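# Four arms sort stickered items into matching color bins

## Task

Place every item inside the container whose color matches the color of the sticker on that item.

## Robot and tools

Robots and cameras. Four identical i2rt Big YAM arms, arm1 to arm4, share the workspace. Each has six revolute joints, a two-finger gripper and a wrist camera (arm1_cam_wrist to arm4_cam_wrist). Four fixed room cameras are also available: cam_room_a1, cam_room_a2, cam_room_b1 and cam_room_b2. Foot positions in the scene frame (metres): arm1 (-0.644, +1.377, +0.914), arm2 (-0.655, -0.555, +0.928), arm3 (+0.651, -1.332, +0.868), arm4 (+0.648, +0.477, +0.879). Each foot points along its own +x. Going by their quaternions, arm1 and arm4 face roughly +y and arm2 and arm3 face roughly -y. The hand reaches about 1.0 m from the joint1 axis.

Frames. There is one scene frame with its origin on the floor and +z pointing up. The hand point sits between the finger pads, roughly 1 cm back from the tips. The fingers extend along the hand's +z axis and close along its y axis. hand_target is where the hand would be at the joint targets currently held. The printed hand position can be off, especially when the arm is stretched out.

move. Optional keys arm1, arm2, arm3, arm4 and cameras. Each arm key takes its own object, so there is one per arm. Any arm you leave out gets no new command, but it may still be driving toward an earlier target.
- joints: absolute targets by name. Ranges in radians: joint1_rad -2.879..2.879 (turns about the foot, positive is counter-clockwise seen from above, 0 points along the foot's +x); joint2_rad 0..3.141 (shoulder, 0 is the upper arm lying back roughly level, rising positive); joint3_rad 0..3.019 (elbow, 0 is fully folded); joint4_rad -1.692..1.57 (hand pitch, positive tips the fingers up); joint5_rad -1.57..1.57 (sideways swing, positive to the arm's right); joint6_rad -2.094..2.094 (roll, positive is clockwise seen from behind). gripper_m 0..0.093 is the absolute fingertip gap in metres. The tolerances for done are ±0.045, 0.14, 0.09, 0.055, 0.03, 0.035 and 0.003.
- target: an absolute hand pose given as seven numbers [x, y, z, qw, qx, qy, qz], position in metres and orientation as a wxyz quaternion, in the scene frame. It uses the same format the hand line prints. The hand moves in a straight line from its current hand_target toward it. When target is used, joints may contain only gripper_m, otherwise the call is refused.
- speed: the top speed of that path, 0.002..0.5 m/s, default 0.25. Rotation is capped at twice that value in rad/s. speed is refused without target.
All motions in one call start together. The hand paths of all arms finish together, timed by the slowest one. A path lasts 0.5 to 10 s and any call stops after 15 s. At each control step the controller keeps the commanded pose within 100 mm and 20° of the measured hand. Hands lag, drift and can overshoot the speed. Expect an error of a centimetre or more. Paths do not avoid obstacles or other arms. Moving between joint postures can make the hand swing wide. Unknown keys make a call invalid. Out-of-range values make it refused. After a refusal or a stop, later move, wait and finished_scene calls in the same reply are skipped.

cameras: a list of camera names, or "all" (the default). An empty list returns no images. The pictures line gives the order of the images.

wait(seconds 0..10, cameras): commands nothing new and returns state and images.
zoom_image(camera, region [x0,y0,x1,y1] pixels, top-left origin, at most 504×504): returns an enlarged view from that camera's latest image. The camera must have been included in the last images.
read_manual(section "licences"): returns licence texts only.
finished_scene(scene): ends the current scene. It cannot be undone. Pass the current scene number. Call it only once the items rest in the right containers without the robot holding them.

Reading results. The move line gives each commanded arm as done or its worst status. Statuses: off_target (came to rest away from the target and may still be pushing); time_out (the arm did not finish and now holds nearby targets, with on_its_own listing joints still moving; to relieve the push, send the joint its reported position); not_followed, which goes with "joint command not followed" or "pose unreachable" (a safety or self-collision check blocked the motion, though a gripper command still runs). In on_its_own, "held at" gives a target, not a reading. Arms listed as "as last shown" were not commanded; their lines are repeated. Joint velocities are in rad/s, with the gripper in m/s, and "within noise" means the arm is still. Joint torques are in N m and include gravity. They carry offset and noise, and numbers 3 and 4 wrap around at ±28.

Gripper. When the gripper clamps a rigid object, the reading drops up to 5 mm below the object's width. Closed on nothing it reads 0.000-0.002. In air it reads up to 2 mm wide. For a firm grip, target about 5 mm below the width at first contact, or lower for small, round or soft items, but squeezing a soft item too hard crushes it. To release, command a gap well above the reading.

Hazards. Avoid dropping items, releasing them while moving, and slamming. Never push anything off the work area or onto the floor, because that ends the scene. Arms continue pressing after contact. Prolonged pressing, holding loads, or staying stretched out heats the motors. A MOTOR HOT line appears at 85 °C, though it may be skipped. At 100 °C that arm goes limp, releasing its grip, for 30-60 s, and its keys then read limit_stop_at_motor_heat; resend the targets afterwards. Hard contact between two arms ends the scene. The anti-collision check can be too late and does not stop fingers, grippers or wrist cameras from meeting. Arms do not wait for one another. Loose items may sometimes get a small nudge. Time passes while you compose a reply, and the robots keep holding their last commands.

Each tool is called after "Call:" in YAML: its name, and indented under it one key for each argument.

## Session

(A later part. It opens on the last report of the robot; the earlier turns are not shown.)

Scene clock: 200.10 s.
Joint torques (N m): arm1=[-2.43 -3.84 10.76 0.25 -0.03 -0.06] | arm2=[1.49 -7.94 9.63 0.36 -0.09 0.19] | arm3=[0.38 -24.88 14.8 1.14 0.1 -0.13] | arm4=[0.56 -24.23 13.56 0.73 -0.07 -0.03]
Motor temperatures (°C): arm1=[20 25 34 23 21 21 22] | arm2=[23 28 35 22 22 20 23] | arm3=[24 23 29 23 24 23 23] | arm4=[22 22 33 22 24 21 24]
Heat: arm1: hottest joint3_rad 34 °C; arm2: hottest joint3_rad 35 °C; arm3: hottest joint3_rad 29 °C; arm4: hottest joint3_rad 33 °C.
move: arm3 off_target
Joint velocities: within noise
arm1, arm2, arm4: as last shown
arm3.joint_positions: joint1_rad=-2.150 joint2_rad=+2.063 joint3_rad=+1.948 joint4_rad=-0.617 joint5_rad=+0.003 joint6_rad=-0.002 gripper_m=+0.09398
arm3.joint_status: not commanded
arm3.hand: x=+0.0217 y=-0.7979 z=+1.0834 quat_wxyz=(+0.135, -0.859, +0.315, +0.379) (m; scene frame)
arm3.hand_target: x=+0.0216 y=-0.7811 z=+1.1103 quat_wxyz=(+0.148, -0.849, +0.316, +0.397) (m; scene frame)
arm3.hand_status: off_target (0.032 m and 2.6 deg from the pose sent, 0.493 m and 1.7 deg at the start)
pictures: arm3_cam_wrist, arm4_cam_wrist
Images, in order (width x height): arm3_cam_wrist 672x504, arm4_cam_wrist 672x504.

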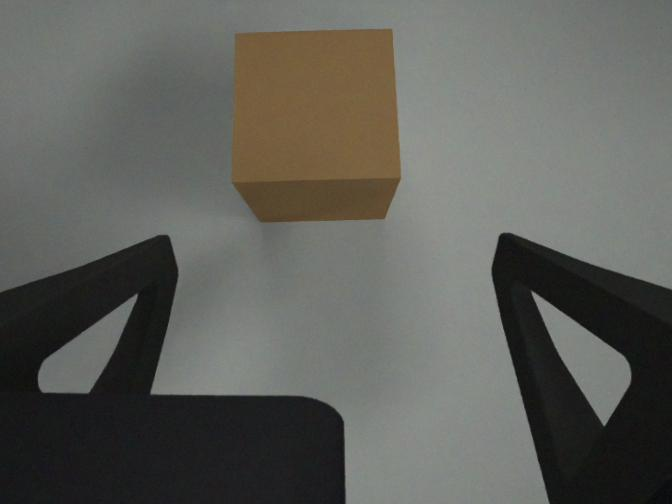

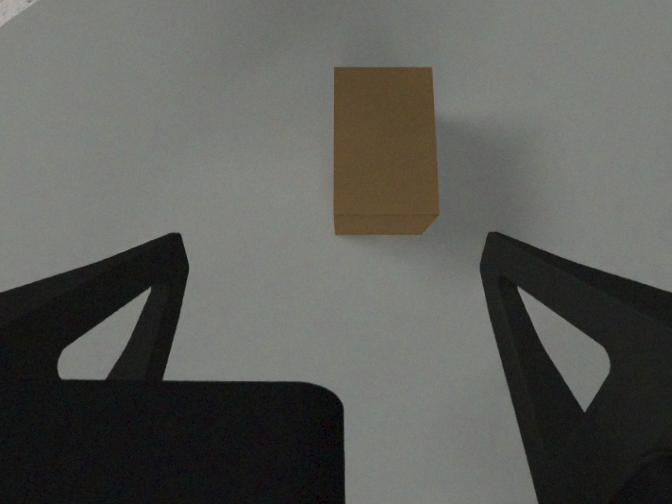

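Call:
move:
  arm3: {"target":[-0.032,-0.770,1.045,0.1473,-0.8495,0.3159,0.3961],"speed":0.12}
  arm4: {"target":[-0.018,1.052,1.048,0.1445,-0.8517,0.310,0.3971],"speed":0.12}
  cameras: ["arm4_cam_wrist","arm3_cam_wrist"]

Scene clock: 217.23 s.
Joint torques (N m): arm1=[-2.55 -4.07 10.88 0.08 0 -0.06] | arm2=[1.49 -7.94 9.62 0.35 -0.09 0.19] | arm3=[2.43 -25.05 14.76 2.02 0.12 0.02] | arm4=[0.73 -26.05 13.39 1.72 -0.07 -0.04]
Motor temperatures (°C): arm1=[20 25 34 23 21 21 22] | arm2=[23 27 33 22 22 20 23] | arm3=[24 24 32 23 24 23 23] | arm4=[22 23 36 22 24 21 24]
Heat: arm1: hottest joint3_rad 34 °C; arm2: hottest joint3_rad 33 °C; arm3: hottest joint3_rad 32 °C; arm4: hottest joint3_rad 36 °C.
move: arm3 off_target; arm4 off_target
Joint velocities: within noise
arm1, arm2: as last shown
arm3.joint_positions: joint1_rad=-2.144 joint2_rad=+2.219 joint3_rad=+2.074 joint4_rad=-0.590 joint5_rad=+0.029 joint6_rad=+0.007 gripper_m=+0.09398
arm3.joint_status: not commanded
arm3.hand: x=-0.0109 y=-0.7721 z=+1.0303 quat_wxyz=(+0.143, -0.858, +0.322, +0.375) (m; scene frame)
arm3.hand_target: x=-0.0304 y=-0.7715 z=+1.0453 quat_wxyz=(+0.147, -0.849, +0.316, +0.396) (m; scene frame)
arm3.hand_status: off_target (0.026 m and 2.7 deg from the pose sent, 0.072 m and 2.6 deg at the start)
arm4.joint_positions: joint1_rad=+0.809 joint2_rad=+2.226 joint3_rad=+2.041 joint4_rad=-0.564 joint5_rad=-0.003 joint6_rad=-0.003 gripper_m=+0.09397
arm4.joint_status: not commanded
arm4.hand: x=-0.0080 y=+1.0364 z=+1.0321 quat_wxyz=(-0.135, +0.860, -0.316, -0.377) (m; scene frame)
arm4.hand_target: x=-0.0163 y=+1.0509 z=+1.0481 quat_wxyz=(-0.145, +0.852, -0.310, -0.397) (m; scene frame)
arm4.hand_status: off_target (0.024 m and 2.8 deg from the pose sent, 0.078 m and 1.5 deg at the start)
pictures: arm3_cam_wrist, arm4_cam_wrist
Images, in order (width x height): arm3_cam_wrist 672x504, arm4_cam_wrist 672x504.

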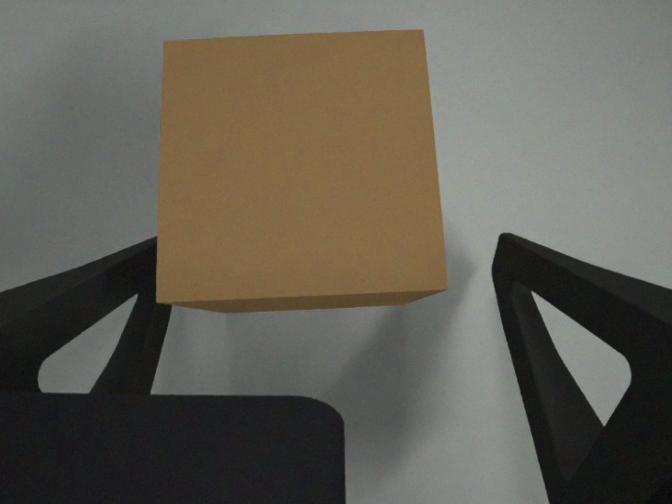

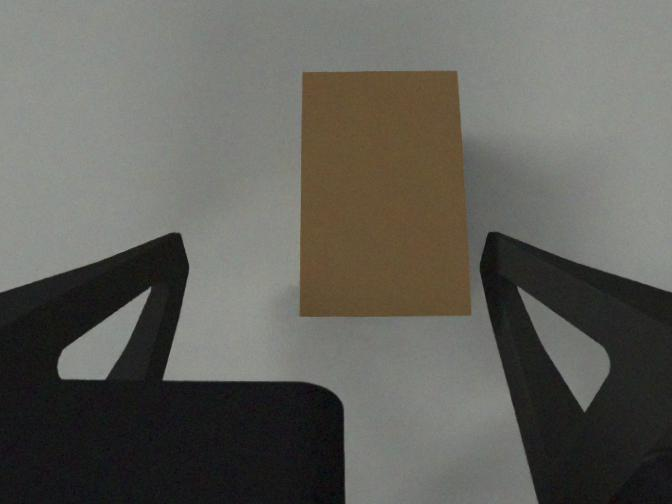

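Call:
move:
  arm3: {"target":[-0.045,-0.770,1.042,0.1473,-0.8495,0.3159,0.3961],"speed":0.1}
  arm4: {"target":[-0.018,1.068,1.046,0.1445,-0.8517,0.310,0.3971],"speed":0.1}
  cameras: ["arm4_cam_wrist","arm3_cam_wrist"]

Scene clock: 226.90 s.
Joint torques (N m): arm1=[-3.25 -3.25 10.56 0.25 0 -0.04] | arm2=[1.44 -7.94 9.59 0.32 -0.09 0.19] | arm3=[2.32 -25.7 14.97 1.16 0.13 0.01] | arm4=[0.62 -25.35 13.53 0.79 -0.01 -0.08]
Motor temperatures (°C): arm1=[20 25 34 23 21 21 22] | arm2=[23 27 32 22 22 20 23] | arm3=[24 25 33 23 24 23 23] | arm4=[22 24 37 22 24 21 24]
Heat: arm1: hottest joint3_rad 34 °C; arm2: hottest joint3_rad 32 °C; arm3: hottest joint3_rad 33 °C; arm4: hottest joint3_rad 37 °C.
move: arm3 off_target; arm4 off_target
Joint velocities: within noise
arm1, arm2: as last shown
arm3.joint_positions: joint1_rad=-2.131 joint2_rad=+2.260 joint3_rad=+2.133 joint4_rad=-0.592 joint5_rad=+0.037 joint6_rad=+0.013 gripper_m=+0.09398
arm3.joint_status: not commanded
arm3.hand: x=-0.0278 y=-0.7707 z=+1.0282 quat_wxyz=(+0.146, -0.855, +0.319, +0.382) (m; scene frame)
arm3.hand_target: x=-0.0438 y=-0.7711 z=+1.0421 quat_wxyz=(+0.147, -0.849, +0.316, +0.397) (m; scene frame)
arm3.hand_status: off_target (0.022 m and 1.8 deg from the pose sent, 0.036 m and 2.7 deg at the start)
arm4.joint_positions: joint1_rad=+0.790 joint2_rad=+2.253 joint3_rad=+2.106 joint4_rad=-0.564 joint5_rad=-0.015 joint6_rad=-0.010 gripper_m=+0.09397
arm4.joint_status: not commanded
arm4.hand: x=-0.0102 y=+1.0575 z=+1.0454 quat_wxyz=(-0.141, +0.852, -0.316, -0.393) (m; scene frame)
arm4.hand_target: x=-0.0171 y=+1.0673 z=+1.0459 quat_wxyz=(-0.145, +0.851, -0.310, -0.398) (m; scene frame)
arm4.hand_status: off_target (0.013 m and 0.9 deg from the pose sent, 0.036 m and 2.8 deg at the start)
pictures: arm3_cam_wrist, arm4_cam_wrist
Images, in order (width x height): arm3_cam_wrist 672x504, arm4_cam_wrist 672x504.

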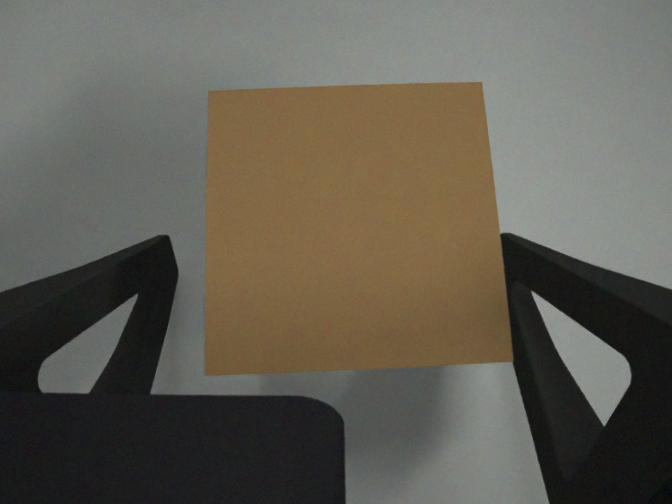

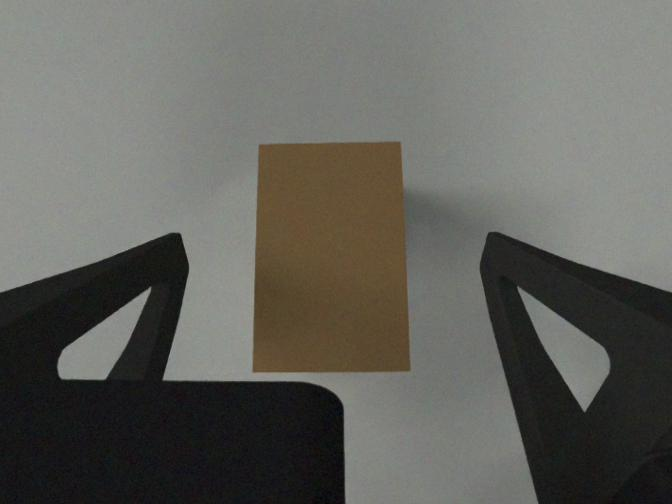

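Call:
move:
  arm3: {"joints":{"gripper_m":0.042}}
  arm4: {"target":[-0.018,1.067,1.034,0.1445,-0.8517,0.310,0.3971],"speed":0.08}
  cameras: ["arm4_cam_wrist","arm3_cam_wrist"]

Scene clock: 233.10 s.
Joint torques (N m): arm1=[-3.08 -3.72 10.69 0.2 -0.01 -0.06] | arm2=[1.49 -8 9.62 0.38 -0.09 0.19] | arm3=[2.37 -25.76 14.99 1.18 0.11 0.01] | arm4=[0.56 -25 11.81 1.73 -0.02 -0.07]
Motor temperatures (°C): arm1=[20 25 34 23 21 21 22] | arm2=[23 26 32 22 22 20 23] | arm3=[24 25 34 23 24 23 23] | arm4=[22 25 39 22 24 21 24]
Heat: arm1: hottest joint3_rad 34 °C; arm2: hottest joint3_rad 32 °C; arm3: hottest joint3_rad 34 °C; arm4: hottest joint3_rad 39 °C.
move: arm3 off_target; arm4 off_target
Joint velocities: within noise
arm1, arm2: as last shown
arm3.joint_positions: joint1_rad=-2.131 joint2_rad=+2.260 joint3_rad=+2.133 joint4_rad=-0.592 joint5_rad=+0.037 joint6_rad=+0.014 gripper_m=+0.05306
arm3.joint_status: gripper_m off_target (ended at +0.05308, target +0.04200)
arm3.hand: x=-0.0278 y=-0.7707 z=+1.0282 quat_wxyz=(+0.146, -0.855, +0.320, +0.382) (m; scene frame)
arm3.hand_target: x=-0.0438 y=-0.7711 z=+1.0421 quat_wxyz=(+0.147, -0.849, +0.316, +0.397) (m; scene frame)
arm3.hand_status: not commanded
arm4.joint_positions: joint1_rad=+0.790 joint2_rad=+2.254 joint3_rad=+2.106 joint4_rad=-0.564 joint5_rad=-0.015 joint6_rad=-0.010 gripper_m=+0.09397
arm4.joint_status: not commanded
arm4.hand: x=-0.0102 y=+1.0575 z=+1.0441 quat_wxyz=(-0.140, +0.852, -0.316, -0.392) (m; scene frame)
arm4.hand_target: x=-0.0171 y=+1.0663 z=+1.0340 quat_wxyz=(-0.144, +0.852, -0.310, -0.397) (m; scene frame)
arm4.hand_status: off_target (0.016 m and 1.0 deg from the pose sent, 0.017 m and 0.9 deg at the start)
pictures: arm3_cam_wrist, arm4_cam_wrist
Images, in order (width x height): arm3_cam_wrist 672x504, arm4_cam_wrist 672x504.

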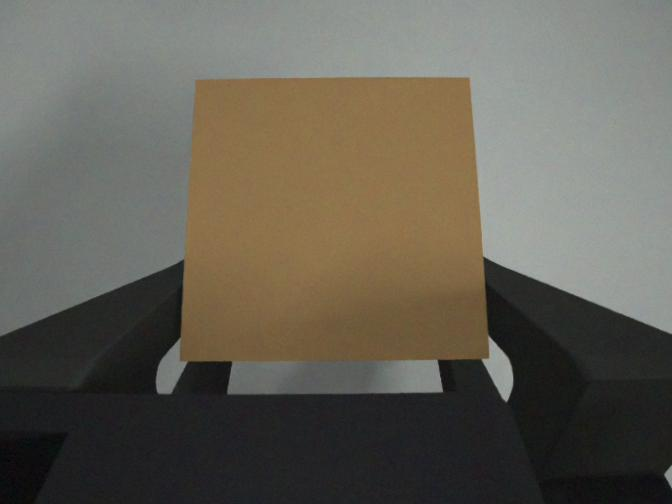

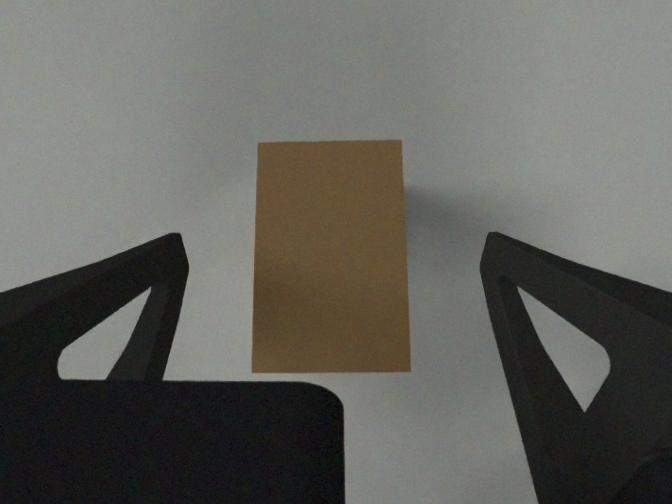

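Call:
move:
  arm3: {"target":[0.02,-0.79,1.13,0.1473,-0.8495,0.3159,0.3961],"speed":0.2}
  arm4: {"target":[-0.020,1.067,1.022,0.1445,-0.8517,0.310,0.3971],"speed":0.08}
  cameras: ["arm4_cam_wrist","arm3_cam_wrist"]

Scene clock: 237.43 s.
Joint torques (N m): arm1=[-2.73 -3.9 10.74 0.21 -0.01 -0.02] | arm2=[1.49 -8 9.62 0.34 -0.09 0.2] | arm3=[0.5 -24.64 9.91 1.4 -0.07 -0.12] | arm4=[1.03 -25.58 11.19 1.92 0.02 -0.07]
Motor temperatures (°C): arm1=[20 25 35 23 21 21 21] | arm2=[23 26 31 22 22 20 23] | arm3=[24 25 34 23 24 23 23] | arm4=[22 25 39 22 24 21 24]
Heat: arm1: hottest joint3_rad 35 °C; arm2: hottest joint3_rad 31 °C; arm3: hottest joint3_rad 34 °C; arm4: hottest joint3_rad 39 °C.
move: arm3 off_target; arm4 off_target
Joint velocities: within noise
arm1, arm2: as last shown
arm3.joint_positions: joint1_rad=-2.139 joint2_rad=+2.043 joint3_rad=+2.031 joint4_rad=-0.664 joint5_rad=+0.016 joint6_rad=+0.006 gripper_m=+0.05306
arm3.joint_status: not commanded
arm3.hand: x=+0.0133 y=-0.7987 z=+1.1384 quat_wxyz=(+0.146, -0.848, +0.313, +0.403) (m; scene frame)
arm3.hand_target: x=+0.0201 y=-0.7902 z=+1.1301 quat_wxyz=(+0.147, -0.849, +0.316, +0.396) (m; scene frame)
arm3.hand_status: off_target (0.014 m and 0.9 deg from the pose sent, 0.114 m and 1.8 deg at the start)
arm4.joint_positions: joint1_rad=+0.790 joint2_rad=+2.269 joint3_rad=+2.106 joint4_rad=-0.544 joint5_rad=-0.015 joint6_rad=-0.010 gripper_m=+0.09397
arm4.joint_status: not commanded
arm4.hand: x=-0.0130 y=+1.0599 z=+1.0354 quat_wxyz=(-0.141, +0.851, -0.315, -0.395) (m; scene frame)
arm4.hand_target: x=-0.0192 y=+1.0663 z=+1.0220 quat_wxyz=(-0.144, +0.852, -0.310, -0.397) (m; scene frame)
arm4.hand_status: off_target (0.017 m and 0.8 deg from the pose sent, 0.026 m and 1.0 deg at the start)
pictures: arm3_cam_wrist, arm4_cam_wrist
Images, in order (width x height): arm3_cam_wrist 672x504, arm4_cam_wrist 672x504.

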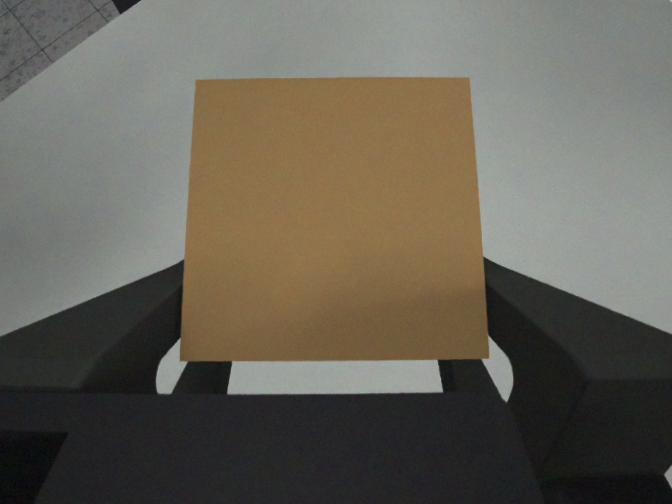

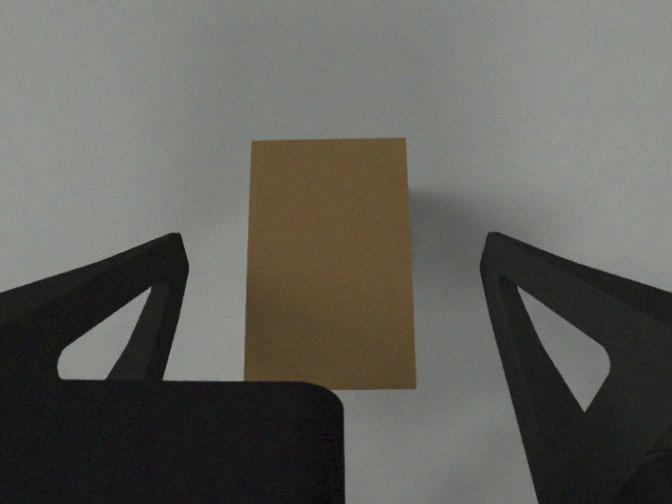

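Call:
move:
  arm3: {"target":[0.39,-1.10,1.15,0.1473,-0.8495,0.3159,0.3961],"speed":0.35}
  arm4: {"joints":{"gripper_m":0.033}}
  cameras: ["arm4_cam_wrist","arm3_cam_wrist"]

Scene clock: 242.80 s.
Joint torques (N m): arm1=[-2.78 -3.66 10.67 0.08 -0.02 -0.09] | arm2=[1.44 -8.06 9.63 0.32 -0.09 0.19] | arm3=[0.15 -2.26 9.83 1.37 -0.07 -0.12] | arm4=[0.56 -25.88 11.02 1.8 0.02 -0.05]
Motor temperatures (°C): arm1=[20 24 35 23 21 21 21] | arm2=[23 26 31 22 22 20 23] | arm3=[24 26 34 23 24 23 24] | arm4=[22 25 39 22 24 21 25]
Heat: arm1: hottest joint3_rad 35 °C; arm2: hottest joint3_rad 31 °C; arm3: hottest joint3_rad 34 °C; arm4: hottest joint3_rad 39 °C.
move: arm3 done; arm4 off_target
Joint velocities: within noise
arm1, arm2: as last shown
arm3.joint_positions: joint1_rad=-2.150 joint2_rad=+0.692 joint3_rad=+0.742 joint4_rad=-0.729 joint5_rad=+0.007 joint6_rad=-0.001 gripper_m=+0.05306
arm3.joint_status: not commanded
arm3.hand: x=+0.3865 y=-1.1032 z=+1.1535 quat_wxyz=(+0.145, -0.848, +0.313, +0.402) (m; scene frame)
arm3.hand_target: x=+0.3900 y=-1.1001 z=+1.1501 quat_wxyz=(+0.147, -0.849, +0.316, +0.396) (m; scene frame)
arm3.hand_status: done (0.006 m and 0.8 deg from the pose sent, 0.483 m and 0.9 deg at the start)
arm4.joint_positions: joint1_rad=+0.790 joint2_rad=+2.269 joint3_rad=+2.106 joint4_rad=-0.544 joint5_rad=-0.016 joint6_rad=-0.011 gripper_m=+0.04435
arm4.joint_status: gripper_m off_target (ended at +0.04438, target +0.03300)
arm4.hand: x=-0.0130 y=+1.0599 z=+1.0354 quat_wxyz=(-0.141, +0.851, -0.315, -0.395) (m; scene frame)
arm4.hand_target: x=-0.0191 y=+1.0663 z=+1.0220 quat_wxyz=(-0.144, +0.852, -0.310, -0.397) (m; scene frame)
arm4.hand_status: not commanded
pictures: arm3_cam_wrist, arm4_cam_wrist
Images, in order (width x height): arm3_cam_wrist 672x504, arm4_cam_wrist 672x504.

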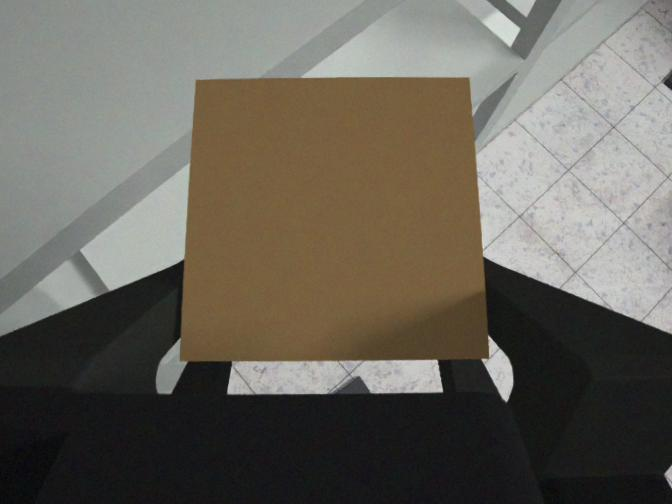

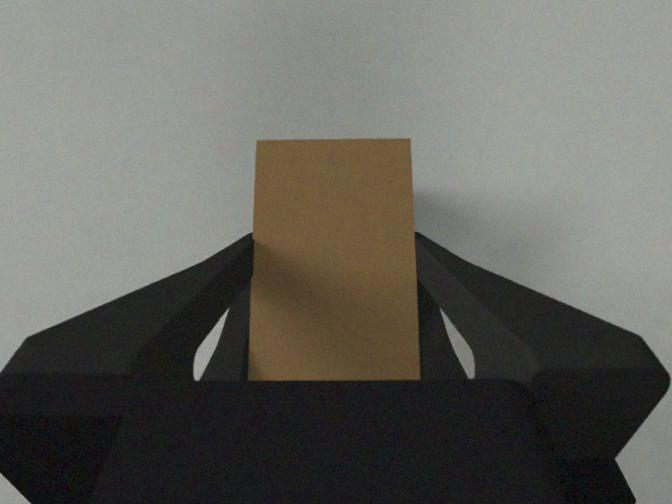

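Call:
move:
  arm3: {"joints":{"joint1_rad":1.25}}
  arm4: {"target":[0.02,1.04,1.13,0.1445,-0.8517,0.310,0.3971],"speed":0.2}
  cameras: ["arm4_cam_wrist","arm3_cam_wrist"]

Call:
move:
  arm4: {"target":[0.39,0.69,1.15,0.1445,-0.8517,0.310,0.3971],"speed":0.35}
  cameras: ["arm4_cam_wrist","cam_room_a1"]

Call:
move:
  arm4: {"joints":{"joint1_rad":-1.28}}
  cameras: ["arm4_cam_wrist","cam_room_a2"]

Scene clock: 252.20 s.
Joint torques (N m): arm1=[-2.9 -3.14 10.89 0.18 0 -0.05] | arm2=[1.55 -7.94 9.63 0.35 -0.09 0.18] | arm3=[1.9 -2.02 9.84 1.4 0.1 -0.11] | arm4=[-0.03 -26.11 10.06 0.91 -0.05 -0.09]
Motor temperatures (°C): arm1=[20 24 35 23 21 21 21] | arm2=[23 26 31 22 22 20 23] | arm3=[24 25 33 23 24 23 24] | arm4=[22 25 39 22 24 21 25]
Heat: arm1: hottest joint3_rad 35 °C; arm2: hottest joint3_rad 31 °C; arm3: hottest joint3_rad 33 °C; arm4: hottest joint3_rad 39 °C.
move: arm3 done; arm4 done
Joint velocities: within noise
arm1.joint_positions: joint1_rad=-2.137 joint2_rad=+1.100 joint3_rad=+1.042 joint4_rad=-1.488 joint5_rad=-0.004 joint6_rad=+0.207 gripper_m=+0.09297
arm1.joint_status: not commanded
arm1.hand: x=-0.3781 y=+1.2347 z=+1.1406 quat_wxyz=(-0.005, -0.345, -0.939, +0.001) (m; scene frame)
arm1.hand_target: x=-0.3800 y=+1.2320 z=+1.1401 quat_wxyz=(+0.000, -0.347, -0.938, +0.000) (m; scene frame)
arm1.hand_status: not commanded
arm2: as last shown
arm3.joint_positions: joint1_rad=+1.241 joint2_rad=+0.692 joint3_rad=+0.742 joint4_rad=-0.729 joint5_rad=+0.003 joint6_rad=-0.003 gripper_m=+0.05305
arm3.joint_status: all done
arm3.hand: x=+0.9622 y=-1.4794 z=+1.1593 quat_wxyz=(-0.422, -0.198, -0.878, +0.104) (m; scene frame)
arm3.hand_target: x=+0.9630 y=-1.4766 z=+1.1559 quat_wxyz=(-0.418, -0.192, -0.882, +0.103) (m; scene frame)
arm3.hand_status: not commanded
arm4.joint_positions: joint1_rad=+0.789 joint2_rad=+2.104 joint3_rad=+2.067 joint4_rad=-0.655 joint5_rad=-0.020 joint6_rad=-0.013 gripper_m=+0.04435
arm4.joint_status: not commanded
arm4.hand: x=+0.0156 y=+1.0357 z=+1.1314 quat_wxyz=(-0.143, +0.849, -0.312, -0.402) (m; scene frame)
arm4.hand_target: x=+0.0200 y=+1.0399 z=+1.1299 quat_wxyz=(-0.144, +0.852, -0.310, -0.397) (m; scene frame)
arm4.hand_status: done (0.006 m and 0.7 deg from the pose sent, 0.102 m and 0.7 deg at the start)
pictures: arm3_cam_wrist, arm4_cam_wrist
Images, in order (width x height): arm3_cam_wrist 672x504, arm4_cam_wrist 672x504.

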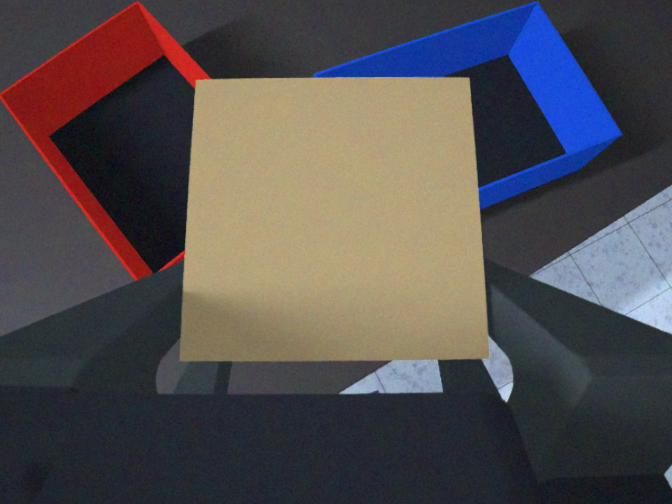

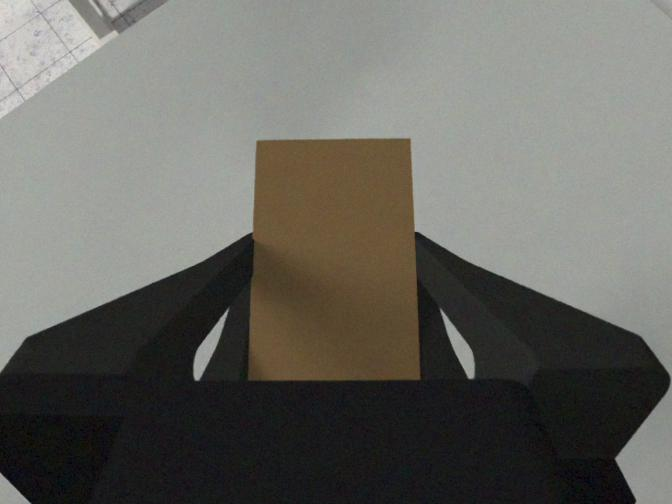

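Scene clock: 254.40 s.
Joint torques (N m): arm1=[-3.25 -3.78 10.73 0.17 0 -0.07] | arm2=[1.44 -7.88 9.62 0.36 -0.09 0.19] | arm3=[1.85 -2.02 9.88 1.43 0.09 -0.12] | arm4=[1.67 -1.38 9.88 0.8 0.23 0.18]
Motor temperatures (°C): arm1=[20 24 35 23 21 21 21] | arm2=[23 26 31 22 22 20 23] | arm3=[24 25 33 23 24 23 24] | arm4=[22 26 39 22 24 21 25]
Heat: arm1: hottest joint3_rad 35 °C; arm2: hottest joint3_rad 31 °C; arm3: hottest joint3_rad 33 °C; arm4: hottest joint3_rad 39 °C.
move: arm4 done
Joint velocities: within noise
arm1, arm3: as last shown
arm2.joint_positions: joint1_rad=+1.146 joint2_rad=+1.126 joint3_rad=+0.997 joint4_rad=-1.420 joint5_rad=+0.007 joint6_rad=+0.405 gripper_m=+0.09293
arm2.joint_status: not commanded
arm2.hand: x=-0.3657 y=-0.6497 z=+1.1352 quat_wxyz=(-0.012, -0.349, -0.937, +0.001) (m; scene frame)
arm2.hand_target: x=-0.3701 y=-0.6451 z=+1.1300 quat_wxyz=(+0.000, -0.351, -0.936, +0.000) (m; scene frame)
arm2.hand_status: not commanded
arm4.joint_positions: joint1_rad=+0.836 joint2_rad=+0.654 joint3_rad=+0.689 joint4_rad=-0.721 joint5_rad=+0.020 joint6_rad=-0.001 gripper_m=+0.04435
arm4.joint_status: not commanded
arm4.hand: x=+0.3912 y=+0.6913 z=+1.1520 quat_wxyz=(-0.149, +0.850, -0.306, -0.402) (m; scene frame)
arm4.hand_target: x=+0.3900 y=+0.6900 z=+1.1499 quat_wxyz=(-0.144, +0.852, -0.310, -0.397) (m; scene frame)
arm4.hand_status: done (0.003 m and 1.0 deg from the pose sent, 0.510 m and 0.7 deg at the start)
pictures: arm4_cam_wrist, cam_room_a1
Images, in order (width x height): arm4_cam_wrist 672x504, cam_room_a1 672x504.

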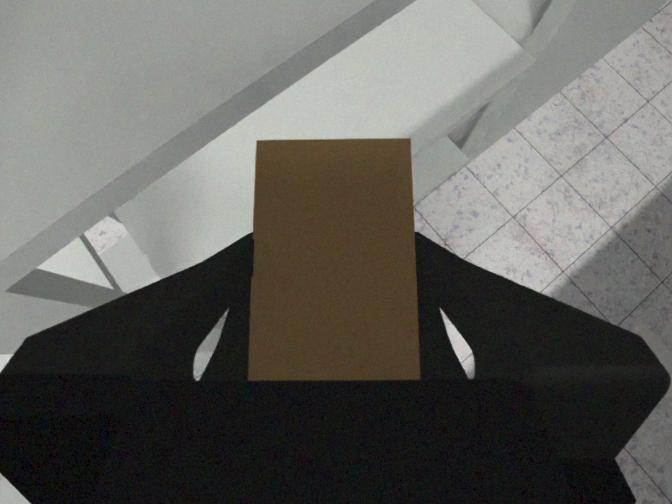

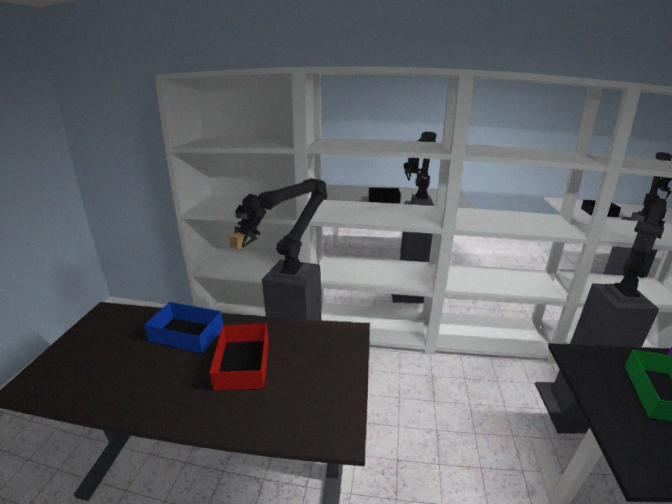

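Scene clock: 256.47 s.
Joint torques (N m): arm1=[-2.96 -3.19 10.88 0.35 -0.05 -0.07] | arm2=[1.38 -7.94 9.59 0.36 -0.09 0.19] | arm3=[1.9 -2.02 9.87 1.42 0.11 -0.11] | arm4=[0.91 -1.79 9.84 0.88 0.08 0.15]
Motor temperatures (°C): arm1=[20 24 35 23 21 21 21] | arm2=[23 26 31 22 22 20 23] | arm3=[24 25 33 23 24 23 24] | arm4=[22 25 39 22 24 21 25]
Heat: arm1: hottest joint3_rad 35 °C; arm2: hottest joint3_rad 31 °C; arm3: hottest joint3_rad 33 °C; arm4: hottest joint3_rad 39 °C.
move: arm4 done
Joint velocities: within noise
arm1, arm2, arm3: as last shown
arm4.joint_positions: joint1_rad=-1.278 joint2_rad=+0.654 joint3_rad=+0.689 joint4_rad=-0.721 joint5_rad=+0.025 joint6_rad=+0.000 gripper_m=+0.04438
arm4.joint_status: all done
arm4.hand: x=+0.9652 y=+0.5881 z=+1.1496 quat_wxyz=(-0.421, +0.152, -0.892, -0.062) (m; scene frame)
arm4.hand_target: x=+0.9653 y=+0.5877 z=+1.1476 quat_wxyz=(-0.415, +0.146, -0.896, -0.063) (m; scene frame)
arm4.hand_status: not commanded
pictures: arm4_cam_wrist, cam_room_a2
Images, in order (width x height): arm4_cam_wrist 672x504, cam_room_a2 672x504.

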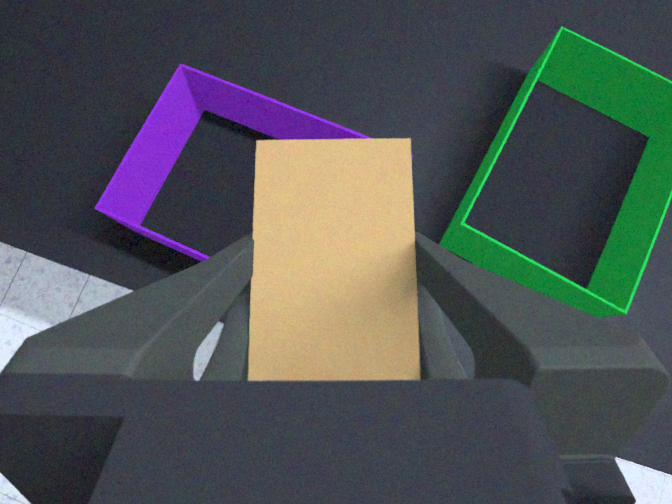

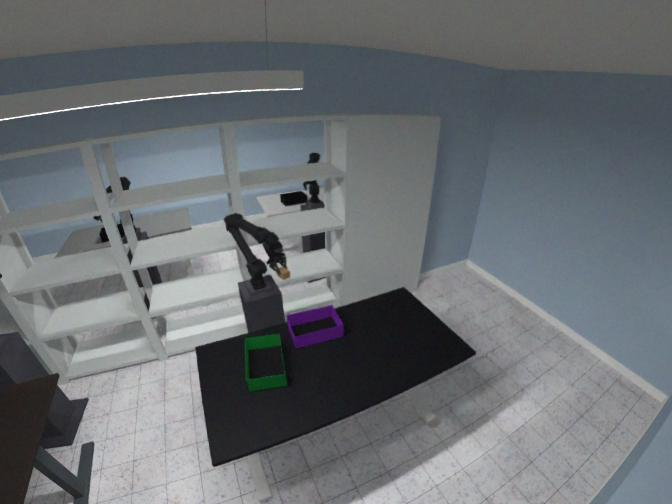

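Call:
move:
  arm3: {"target":[1.15,-1.645,0.97,0.3794,0.1206,0.9160,-0.0499],"speed":0.25}
  arm4: {"target":[1.10,0.645,0.97,0.3818,-0.0645,0.9217,0.0267],"speed":0.25}
  cameras: ["arm4_cam_wrist","arm3_cam_wrist"]

Scene clock: 286.93 s.
Joint torques (N m): arm1=[-2.96 -3.31 10.74 0.2 -0.02 -0.03] | arm2=[1.44 -7.88 9.65 0.32 -0.08 0.2] | arm3=[0.44 -15.97 11.69 1.95 -0.26 -0.12] | arm4=[1.2 -9.93 10.32 1.69 0.35 0.18]
Motor temperatures (°C): arm1=[20 24 35 23 21 21 21] | arm2=[23 25 31 22 22 20 23] | arm3=[24 25 32 23 24 23 24] | arm4=[22 24 37 22 24 21 26]
Heat: arm1: hottest joint3_rad 35 °C; arm2: hottest joint3_rad 31 °C; arm3: hottest joint3_rad 32 °C; arm4: hottest joint3_rad 37 °C.
move: arm3 off_target; arm4 off_target
Joint velocities: within noise
arm1, arm2: as last shown
arm3.joint_positions: joint1_rad=+1.063 joint2_rad=+1.653 joint3_rad=+0.961 joint4_rad=-0.206 joint5_rad=-0.268 joint6_rad=-0.259 gripper_m=+0.05305
arm3.joint_status: not commanded
arm3.hand: x=+1.1337 y=-1.6255 z=+0.9431 quat_wxyz=(-0.351, -0.126, -0.927, +0.033) (m; scene frame)
arm3.hand_target: x=+1.1484 y=-1.6441 z=+0.9708 quat_wxyz=(-0.379, -0.121, -0.916, +0.050) (m; scene frame)
arm3.hand_status: off_target (0.037 m and 4.1 deg from the pose sent, 0.314 m and 12.6 deg at the start)
arm4.joint_positions: joint1_rad=-1.208 joint2_rad=+1.382 joint3_rad=+0.636 joint4_rad=-0.118 joint5_rad=+0.197 joint6_rad=+0.194 gripper_m=+0.04438
arm4.joint_status: not commanded
arm4.hand: x=+1.0781 y=+0.6320 z=+0.9479 quat_wxyz=(-0.354, +0.072, -0.932, -0.015) (m; scene frame)
arm4.hand_target: x=+1.0984 y=+0.6443 z=+0.9708 quat_wxyz=(-0.382, +0.064, -0.922, -0.027) (m; scene frame)
arm4.hand_status: off_target (0.034 m and 3.8 deg from the pose sent, 0.232 m and 12.2 deg at the start)
pictures: arm3_cam_wrist, arm4_cam_wrist
Images, in order (width x height): arm3_cam_wrist 672x504, arm4_cam_wrist 672x504.

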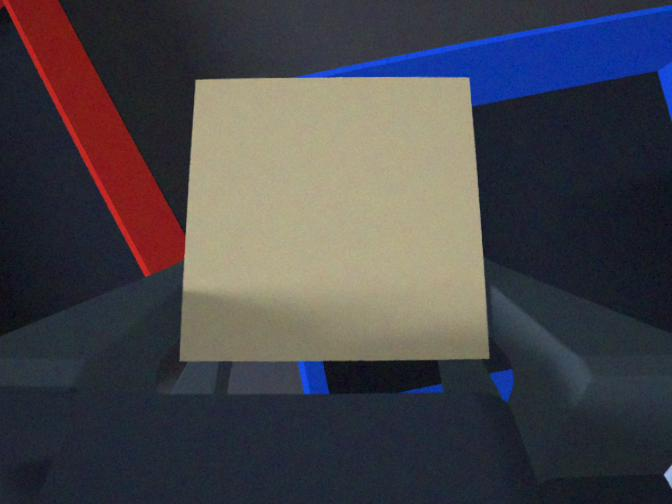

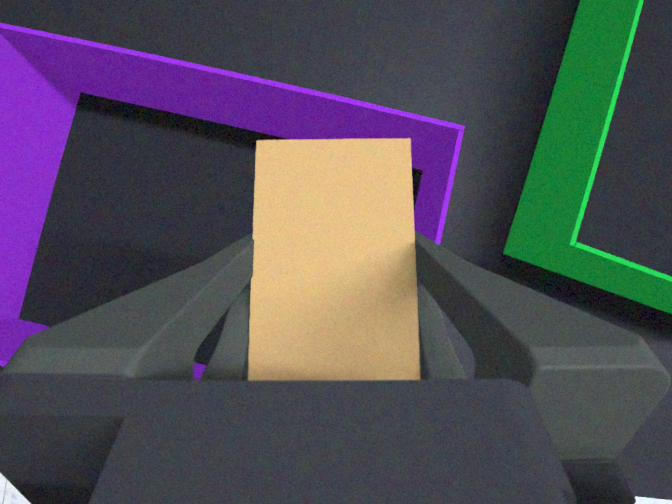

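Call:
move:
  arm3: {"target":[1.181,-1.692,0.90,0.3794,0.1206,0.9160,-0.0499],"speed":0.15}
  arm4: {"target":[1.12,0.687,0.90,0.3818,-0.0645,0.9217,0.0267],"speed":0.15}
  cameras: ["arm4_cam_wrist","arm3_cam_wrist","cam_room_a1","cam_room_a2"]

Scene clock: 307.67 s.
Joint torques (N m): arm1=[-2.78 -3.25 10.8 0.12 0.01 -0.04] | arm2=[1.55 -8 9.61 0.34 -0.09 0.19] | arm3=[0.21 -18.02 11.04 2 -0.27 -0.13] | arm4=[0.97 -12.1 8.72 1.69 0.38 0.17]
Motor temperatures (°C): arm1=[20 24 35 23 21 21 21] | arm2=[23 25 31 22 22 20 23] | arm3=[24 25 33 23 24 23 24] | arm4=[22 24 38 22 24 21 26]
Heat: arm1: hottest joint3_rad 35 °C; arm2: hottest joint3_rad 31 °C; arm3: hottest joint3_rad 33 °C; arm4: hottest joint3_rad 38 °C.
move: arm3 off_target; arm4 off_target
Joint velocities: within noise
arm1, arm2: as last shown
arm3.joint_positions: joint1_rad=+1.029 joint2_rad=+1.880 joint3_rad=+1.069 joint4_rad=-0.088 joint5_rad=-0.292 joint6_rad=-0.286 gripper_m=+0.05305
arm3.joint_status: not commanded
arm3.hand: x=+1.1647 y=-1.6699 z=+0.8794 quat_wxyz=(-0.354, -0.125, -0.926, +0.033) (m; scene frame)
arm3.hand_target: x=+1.1795 y=-1.6910 z=+0.9009 quat_wxyz=(-0.379, -0.121, -0.916, +0.050) (m; scene frame)
arm3.hand_status: off_target (0.034 m and 3.7 deg from the pose sent, 0.092 m and 4.1 deg at the start)
arm4.joint_positions: joint1_rad=-1.130 joint2_rad=+1.632 joint3_rad=+0.681 joint4_rad=+0.087 joint5_rad=+0.249 joint6_rad=+0.249 gripper_m=+0.04438
arm4.joint_status: not commanded
arm4.hand: x=+1.0998 y=+0.6742 z=+0.8866 quat_wxyz=(-0.360, +0.074, -0.930, -0.015) (m; scene frame)
arm4.hand_target: x=+1.1188 y=+0.6866 z=+0.9007 quat_wxyz=(-0.382, +0.065, -0.922, -0.027) (m; scene frame)
arm4.hand_status: off_target (0.027 m and 3.2 deg from the pose sent, 0.084 m and 3.8 deg at the start)
pictures: arm3_cam_wrist, arm4_cam_wrist, cam_room_a1, cam_room_a2
Images, in order (width x height): arm3_cam_wrist 672x504, arm4_cam_wrist 672x504, cam_room_a1 672x504, cam_room_a2 672x504.

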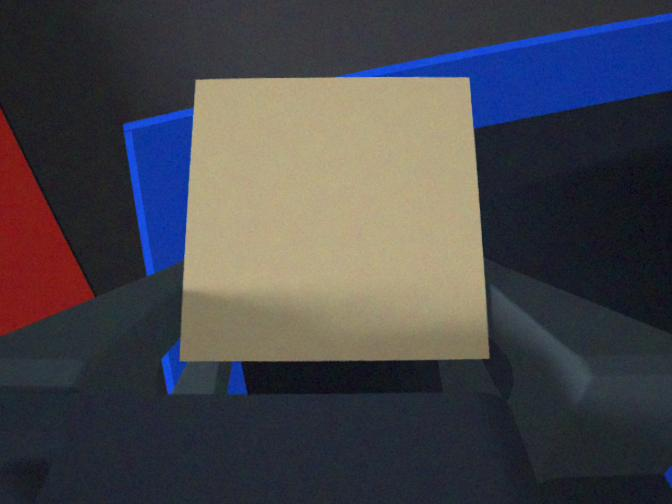

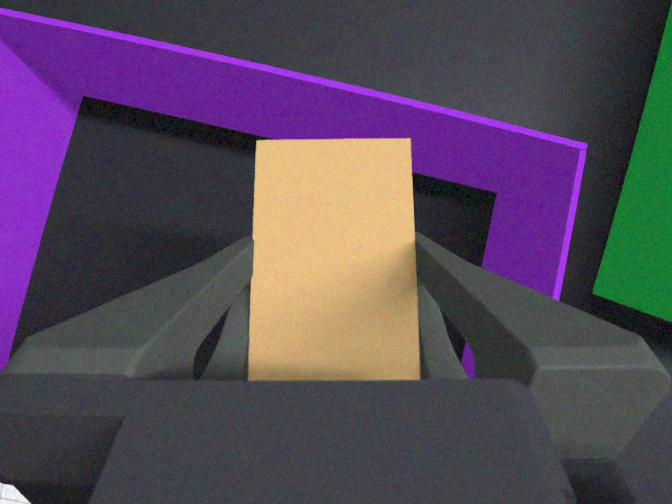

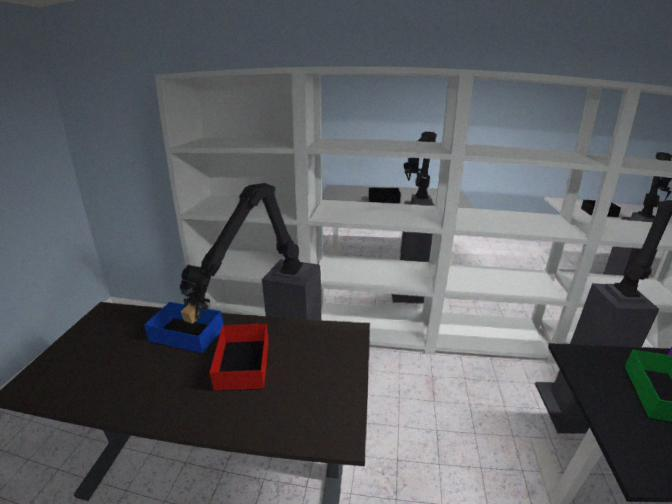

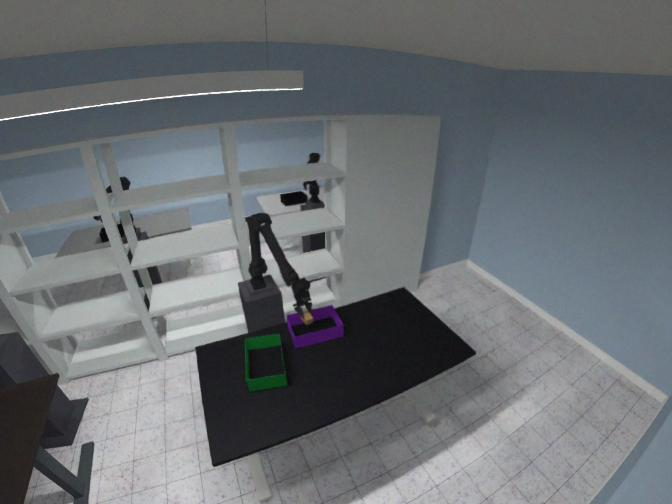

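Call:
move:
  arm3: {"target":[1.181,-1.692,0.82,0.3794,0.1206,0.9160,-0.0499],"speed":0.1}
  arm4: {"target":[1.116,0.687,0.815,0.3818,-0.0645,0.9217,0.0267],"speed":0.1}
  cameras: ["arm4_cam_wrist","arm3_cam_wrist","cam_room_a1","cam_room_a2"]

Scene clock: 317.23 s.
Joint torques (N m): arm1=[-2.9 -4.01 10.86 0.29 0.04 -0.04] | arm2=[1.49 -7.94 9.63 0.34 -0.09 0.19] | arm3=[0.32 -18.84 8.43 2.06 -0.24 -0.11] | arm4=[1.26 -14.04 5.15 1.81 0.39 0.17]
Motor temperatures (°C): arm1=[20 24 35 23 21 21 21] | arm2=[23 25 31 22 22 20 23] | arm3=[24 25 32 23 24 23 25] | arm4=[22 24 37 22 24 21 26]
Heat: arm1: hottest joint3_rad 35 °C; arm2: hottest joint3_rad 31 °C; arm3: hottest joint3_rad 32 °C; arm4: hottest joint3_rad 37 °C.
move: arm3 off_target; arm4 off_target
Joint velocities: within noise
arm1, arm2: as last shown
arm3.joint_positions: joint1_rad=+1.029 joint2_rad=+2.042 joint3_rad=+1.069 joint4_rad=+0.096 joint5_rad=-0.292 joint6_rad=-0.287 gripper_m=+0.05305
arm3.joint_status: not commanded
arm3.hand: x=+1.1715 y=-1.6761 z=+0.8105 quat_wxyz=(-0.363, -0.123, -0.923, +0.038) (m; scene frame)
arm3.hand_target: x=+1.1803 y=-1.6916 z=+0.8204 quat_wxyz=(-0.379, -0.121, -0.916, +0.050) (m; scene frame)
arm3.hand_status: off_target (0.021 m and 2.5 deg from the pose sent, 0.065 m and 3.7 deg at the start)
arm4.joint_positions: joint1_rad=-1.128 joint2_rad=+1.878 joint3_rad=+0.681 joint4_rad=+0.357 joint5_rad=+0.252 joint6_rad=+0.253 gripper_m=+0.04438
arm4.joint_status: not commanded
arm4.hand: x=+1.1084 y=+0.6790 z=+0.8126 quat_wxyz=(-0.371, +0.070, -0.926, -0.020) (m; scene frame)
arm4.hand_target: x=+1.1158 y=+0.6869 z=+0.8152 quat_wxyz=(-0.382, +0.064, -0.922, -0.027) (m; scene frame)
arm4.hand_status: off_target (0.011 m and 1.7 deg from the pose sent, 0.075 m and 3.2 deg at the start)
pictures: arm3_cam_wrist, arm4_cam_wrist, cam_room_a1, cam_room_a2
Images, in order (width x height): arm3_cam_wrist 672x504, arm4_cam_wrist 672x504, cam_room_a1 672x504, cam_room_a2 672x504.

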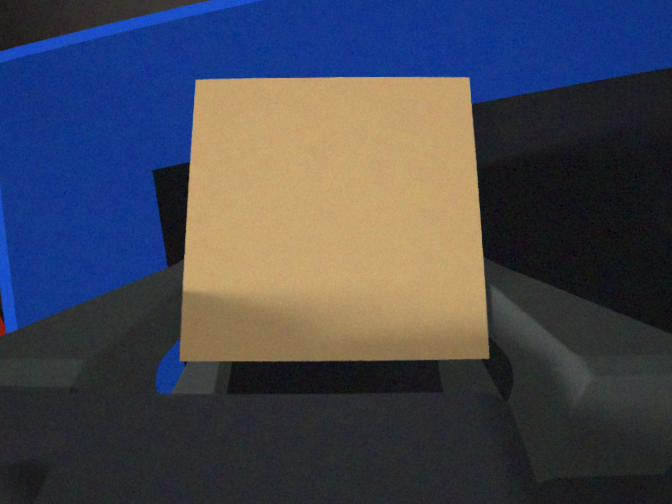

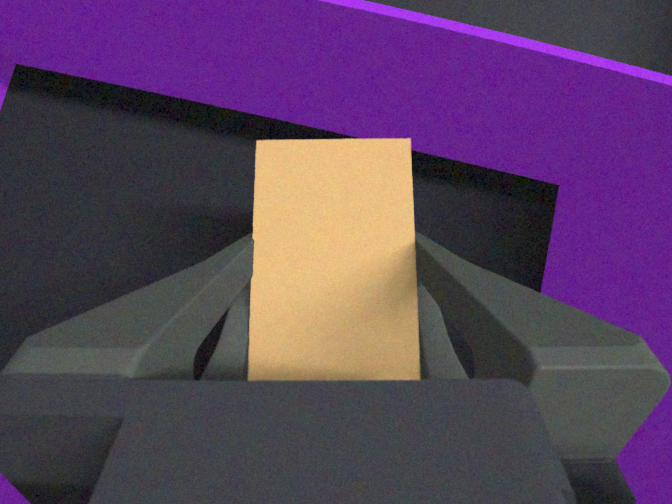

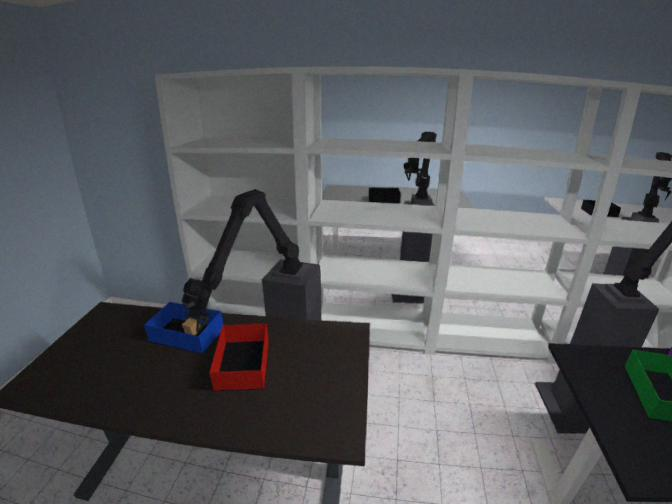

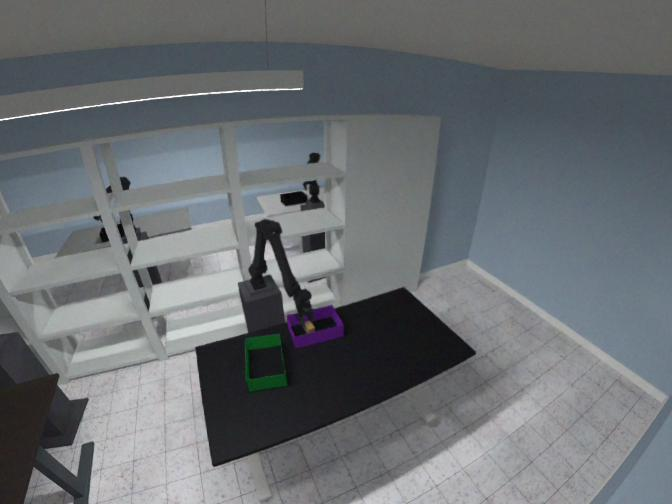

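Call:
move:
  arm3: {"target":[1.171,-1.688,0.767,0.3794,0.1206,0.9160,-0.0499],"speed":0.06}
  arm4: {"target":[1.104,0.683,0.768,0.3818,-0.0645,0.9217,0.0267],"speed":0.06}
  cameras: ["arm4_cam_wrist","arm3_cam_wrist"]

Scene clock: 322.50 s.
Joint torques (N m): arm1=[-2.96 -3.55 10.67 0.18 -0.01 -0.06] | arm2=[1.55 -8.06 9.65 0.38 -0.08 0.2] | arm3=[0.09 -18.78 5.9 2.15 -0.28 -0.13] | arm4=[1.61 -14.1 2.88 1.72 0.37 0.18]
Motor temperatures (°C): arm1=[20 24 35 23 21 21 21] | arm2=[23 25 31 22 22 20 23] | arm3=[24 25 31 23 24 23 25] | arm4=[22 24 37 22 24 21 26]
Heat: arm1: hottest joint3_rad 35 °C; arm2: hottest joint3_rad 31 °C; arm3: hottest joint3_rad 31 °C; arm4: hottest joint3_rad 37 °C.
move: arm3 off_target; arm4 done
Joint velocities: within noise
arm1, arm2: as last shown
arm3.joint_positions: joint1_rad=+1.029 joint2_rad=+2.147 joint3_rad=+1.069 joint4_rad=+0.224 joint5_rad=-0.294 joint6_rad=-0.289 gripper_m=+0.05305
arm3.joint_status: not commanded
arm3.hand: x=+1.1721 y=-1.6771 z=+0.7673 quat_wxyz=(-0.372, -0.119, -0.919, +0.043) (m; scene frame)
arm3.hand_target: x=+1.1708 y=-1.6878 z=+0.7670 quat_wxyz=(-0.379, -0.121, -0.916, +0.050) (m; scene frame)
arm3.hand_status: off_target (0.011 m and 1.2 deg from the pose sent, 0.045 m and 2.5 deg at the start)
arm4.joint_positions: joint1_rad=-1.122 joint2_rad=+2.014 joint3_rad=+0.681 joint4_rad=+0.515 joint5_rad=+0.257 joint6_rad=+0.257 gripper_m=+0.04438
arm4.joint_status: not commanded
arm4.hand: x=+1.1062 y=+0.6804 z=+0.7732 quat_wxyz=(-0.380, +0.068, -0.922, -0.024) (m; scene frame)
arm4.hand_target: x=+1.1039 y=+0.6830 z=+0.7681 quat_wxyz=(-0.382, +0.065, -0.922, -0.027) (m; scene frame)
arm4.hand_status: done (0.006 m and 0.6 deg from the pose sent, 0.045 m and 1.7 deg at the start)
pictures: arm3_cam_wrist, arm4_cam_wrist
Images, in order (width x height): arm3_cam_wrist 672x504, arm4_cam_wrist 672x504.

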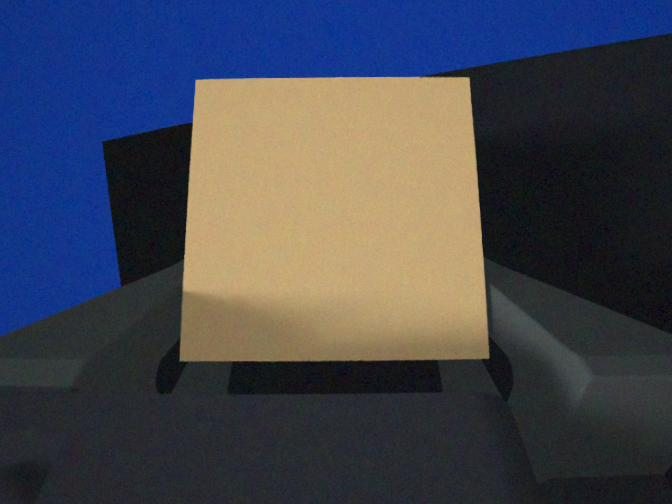

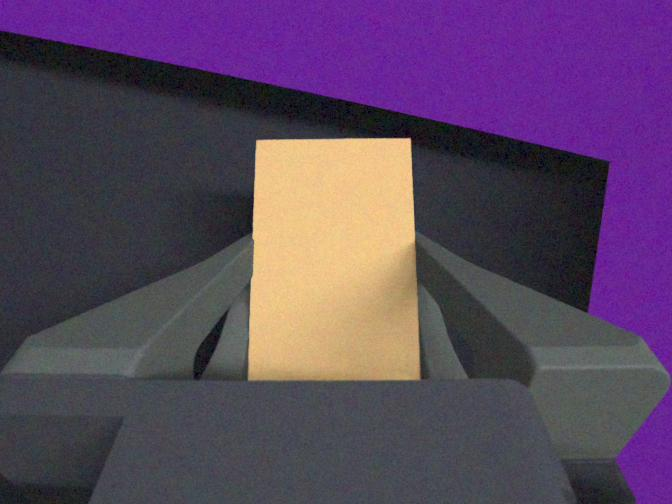

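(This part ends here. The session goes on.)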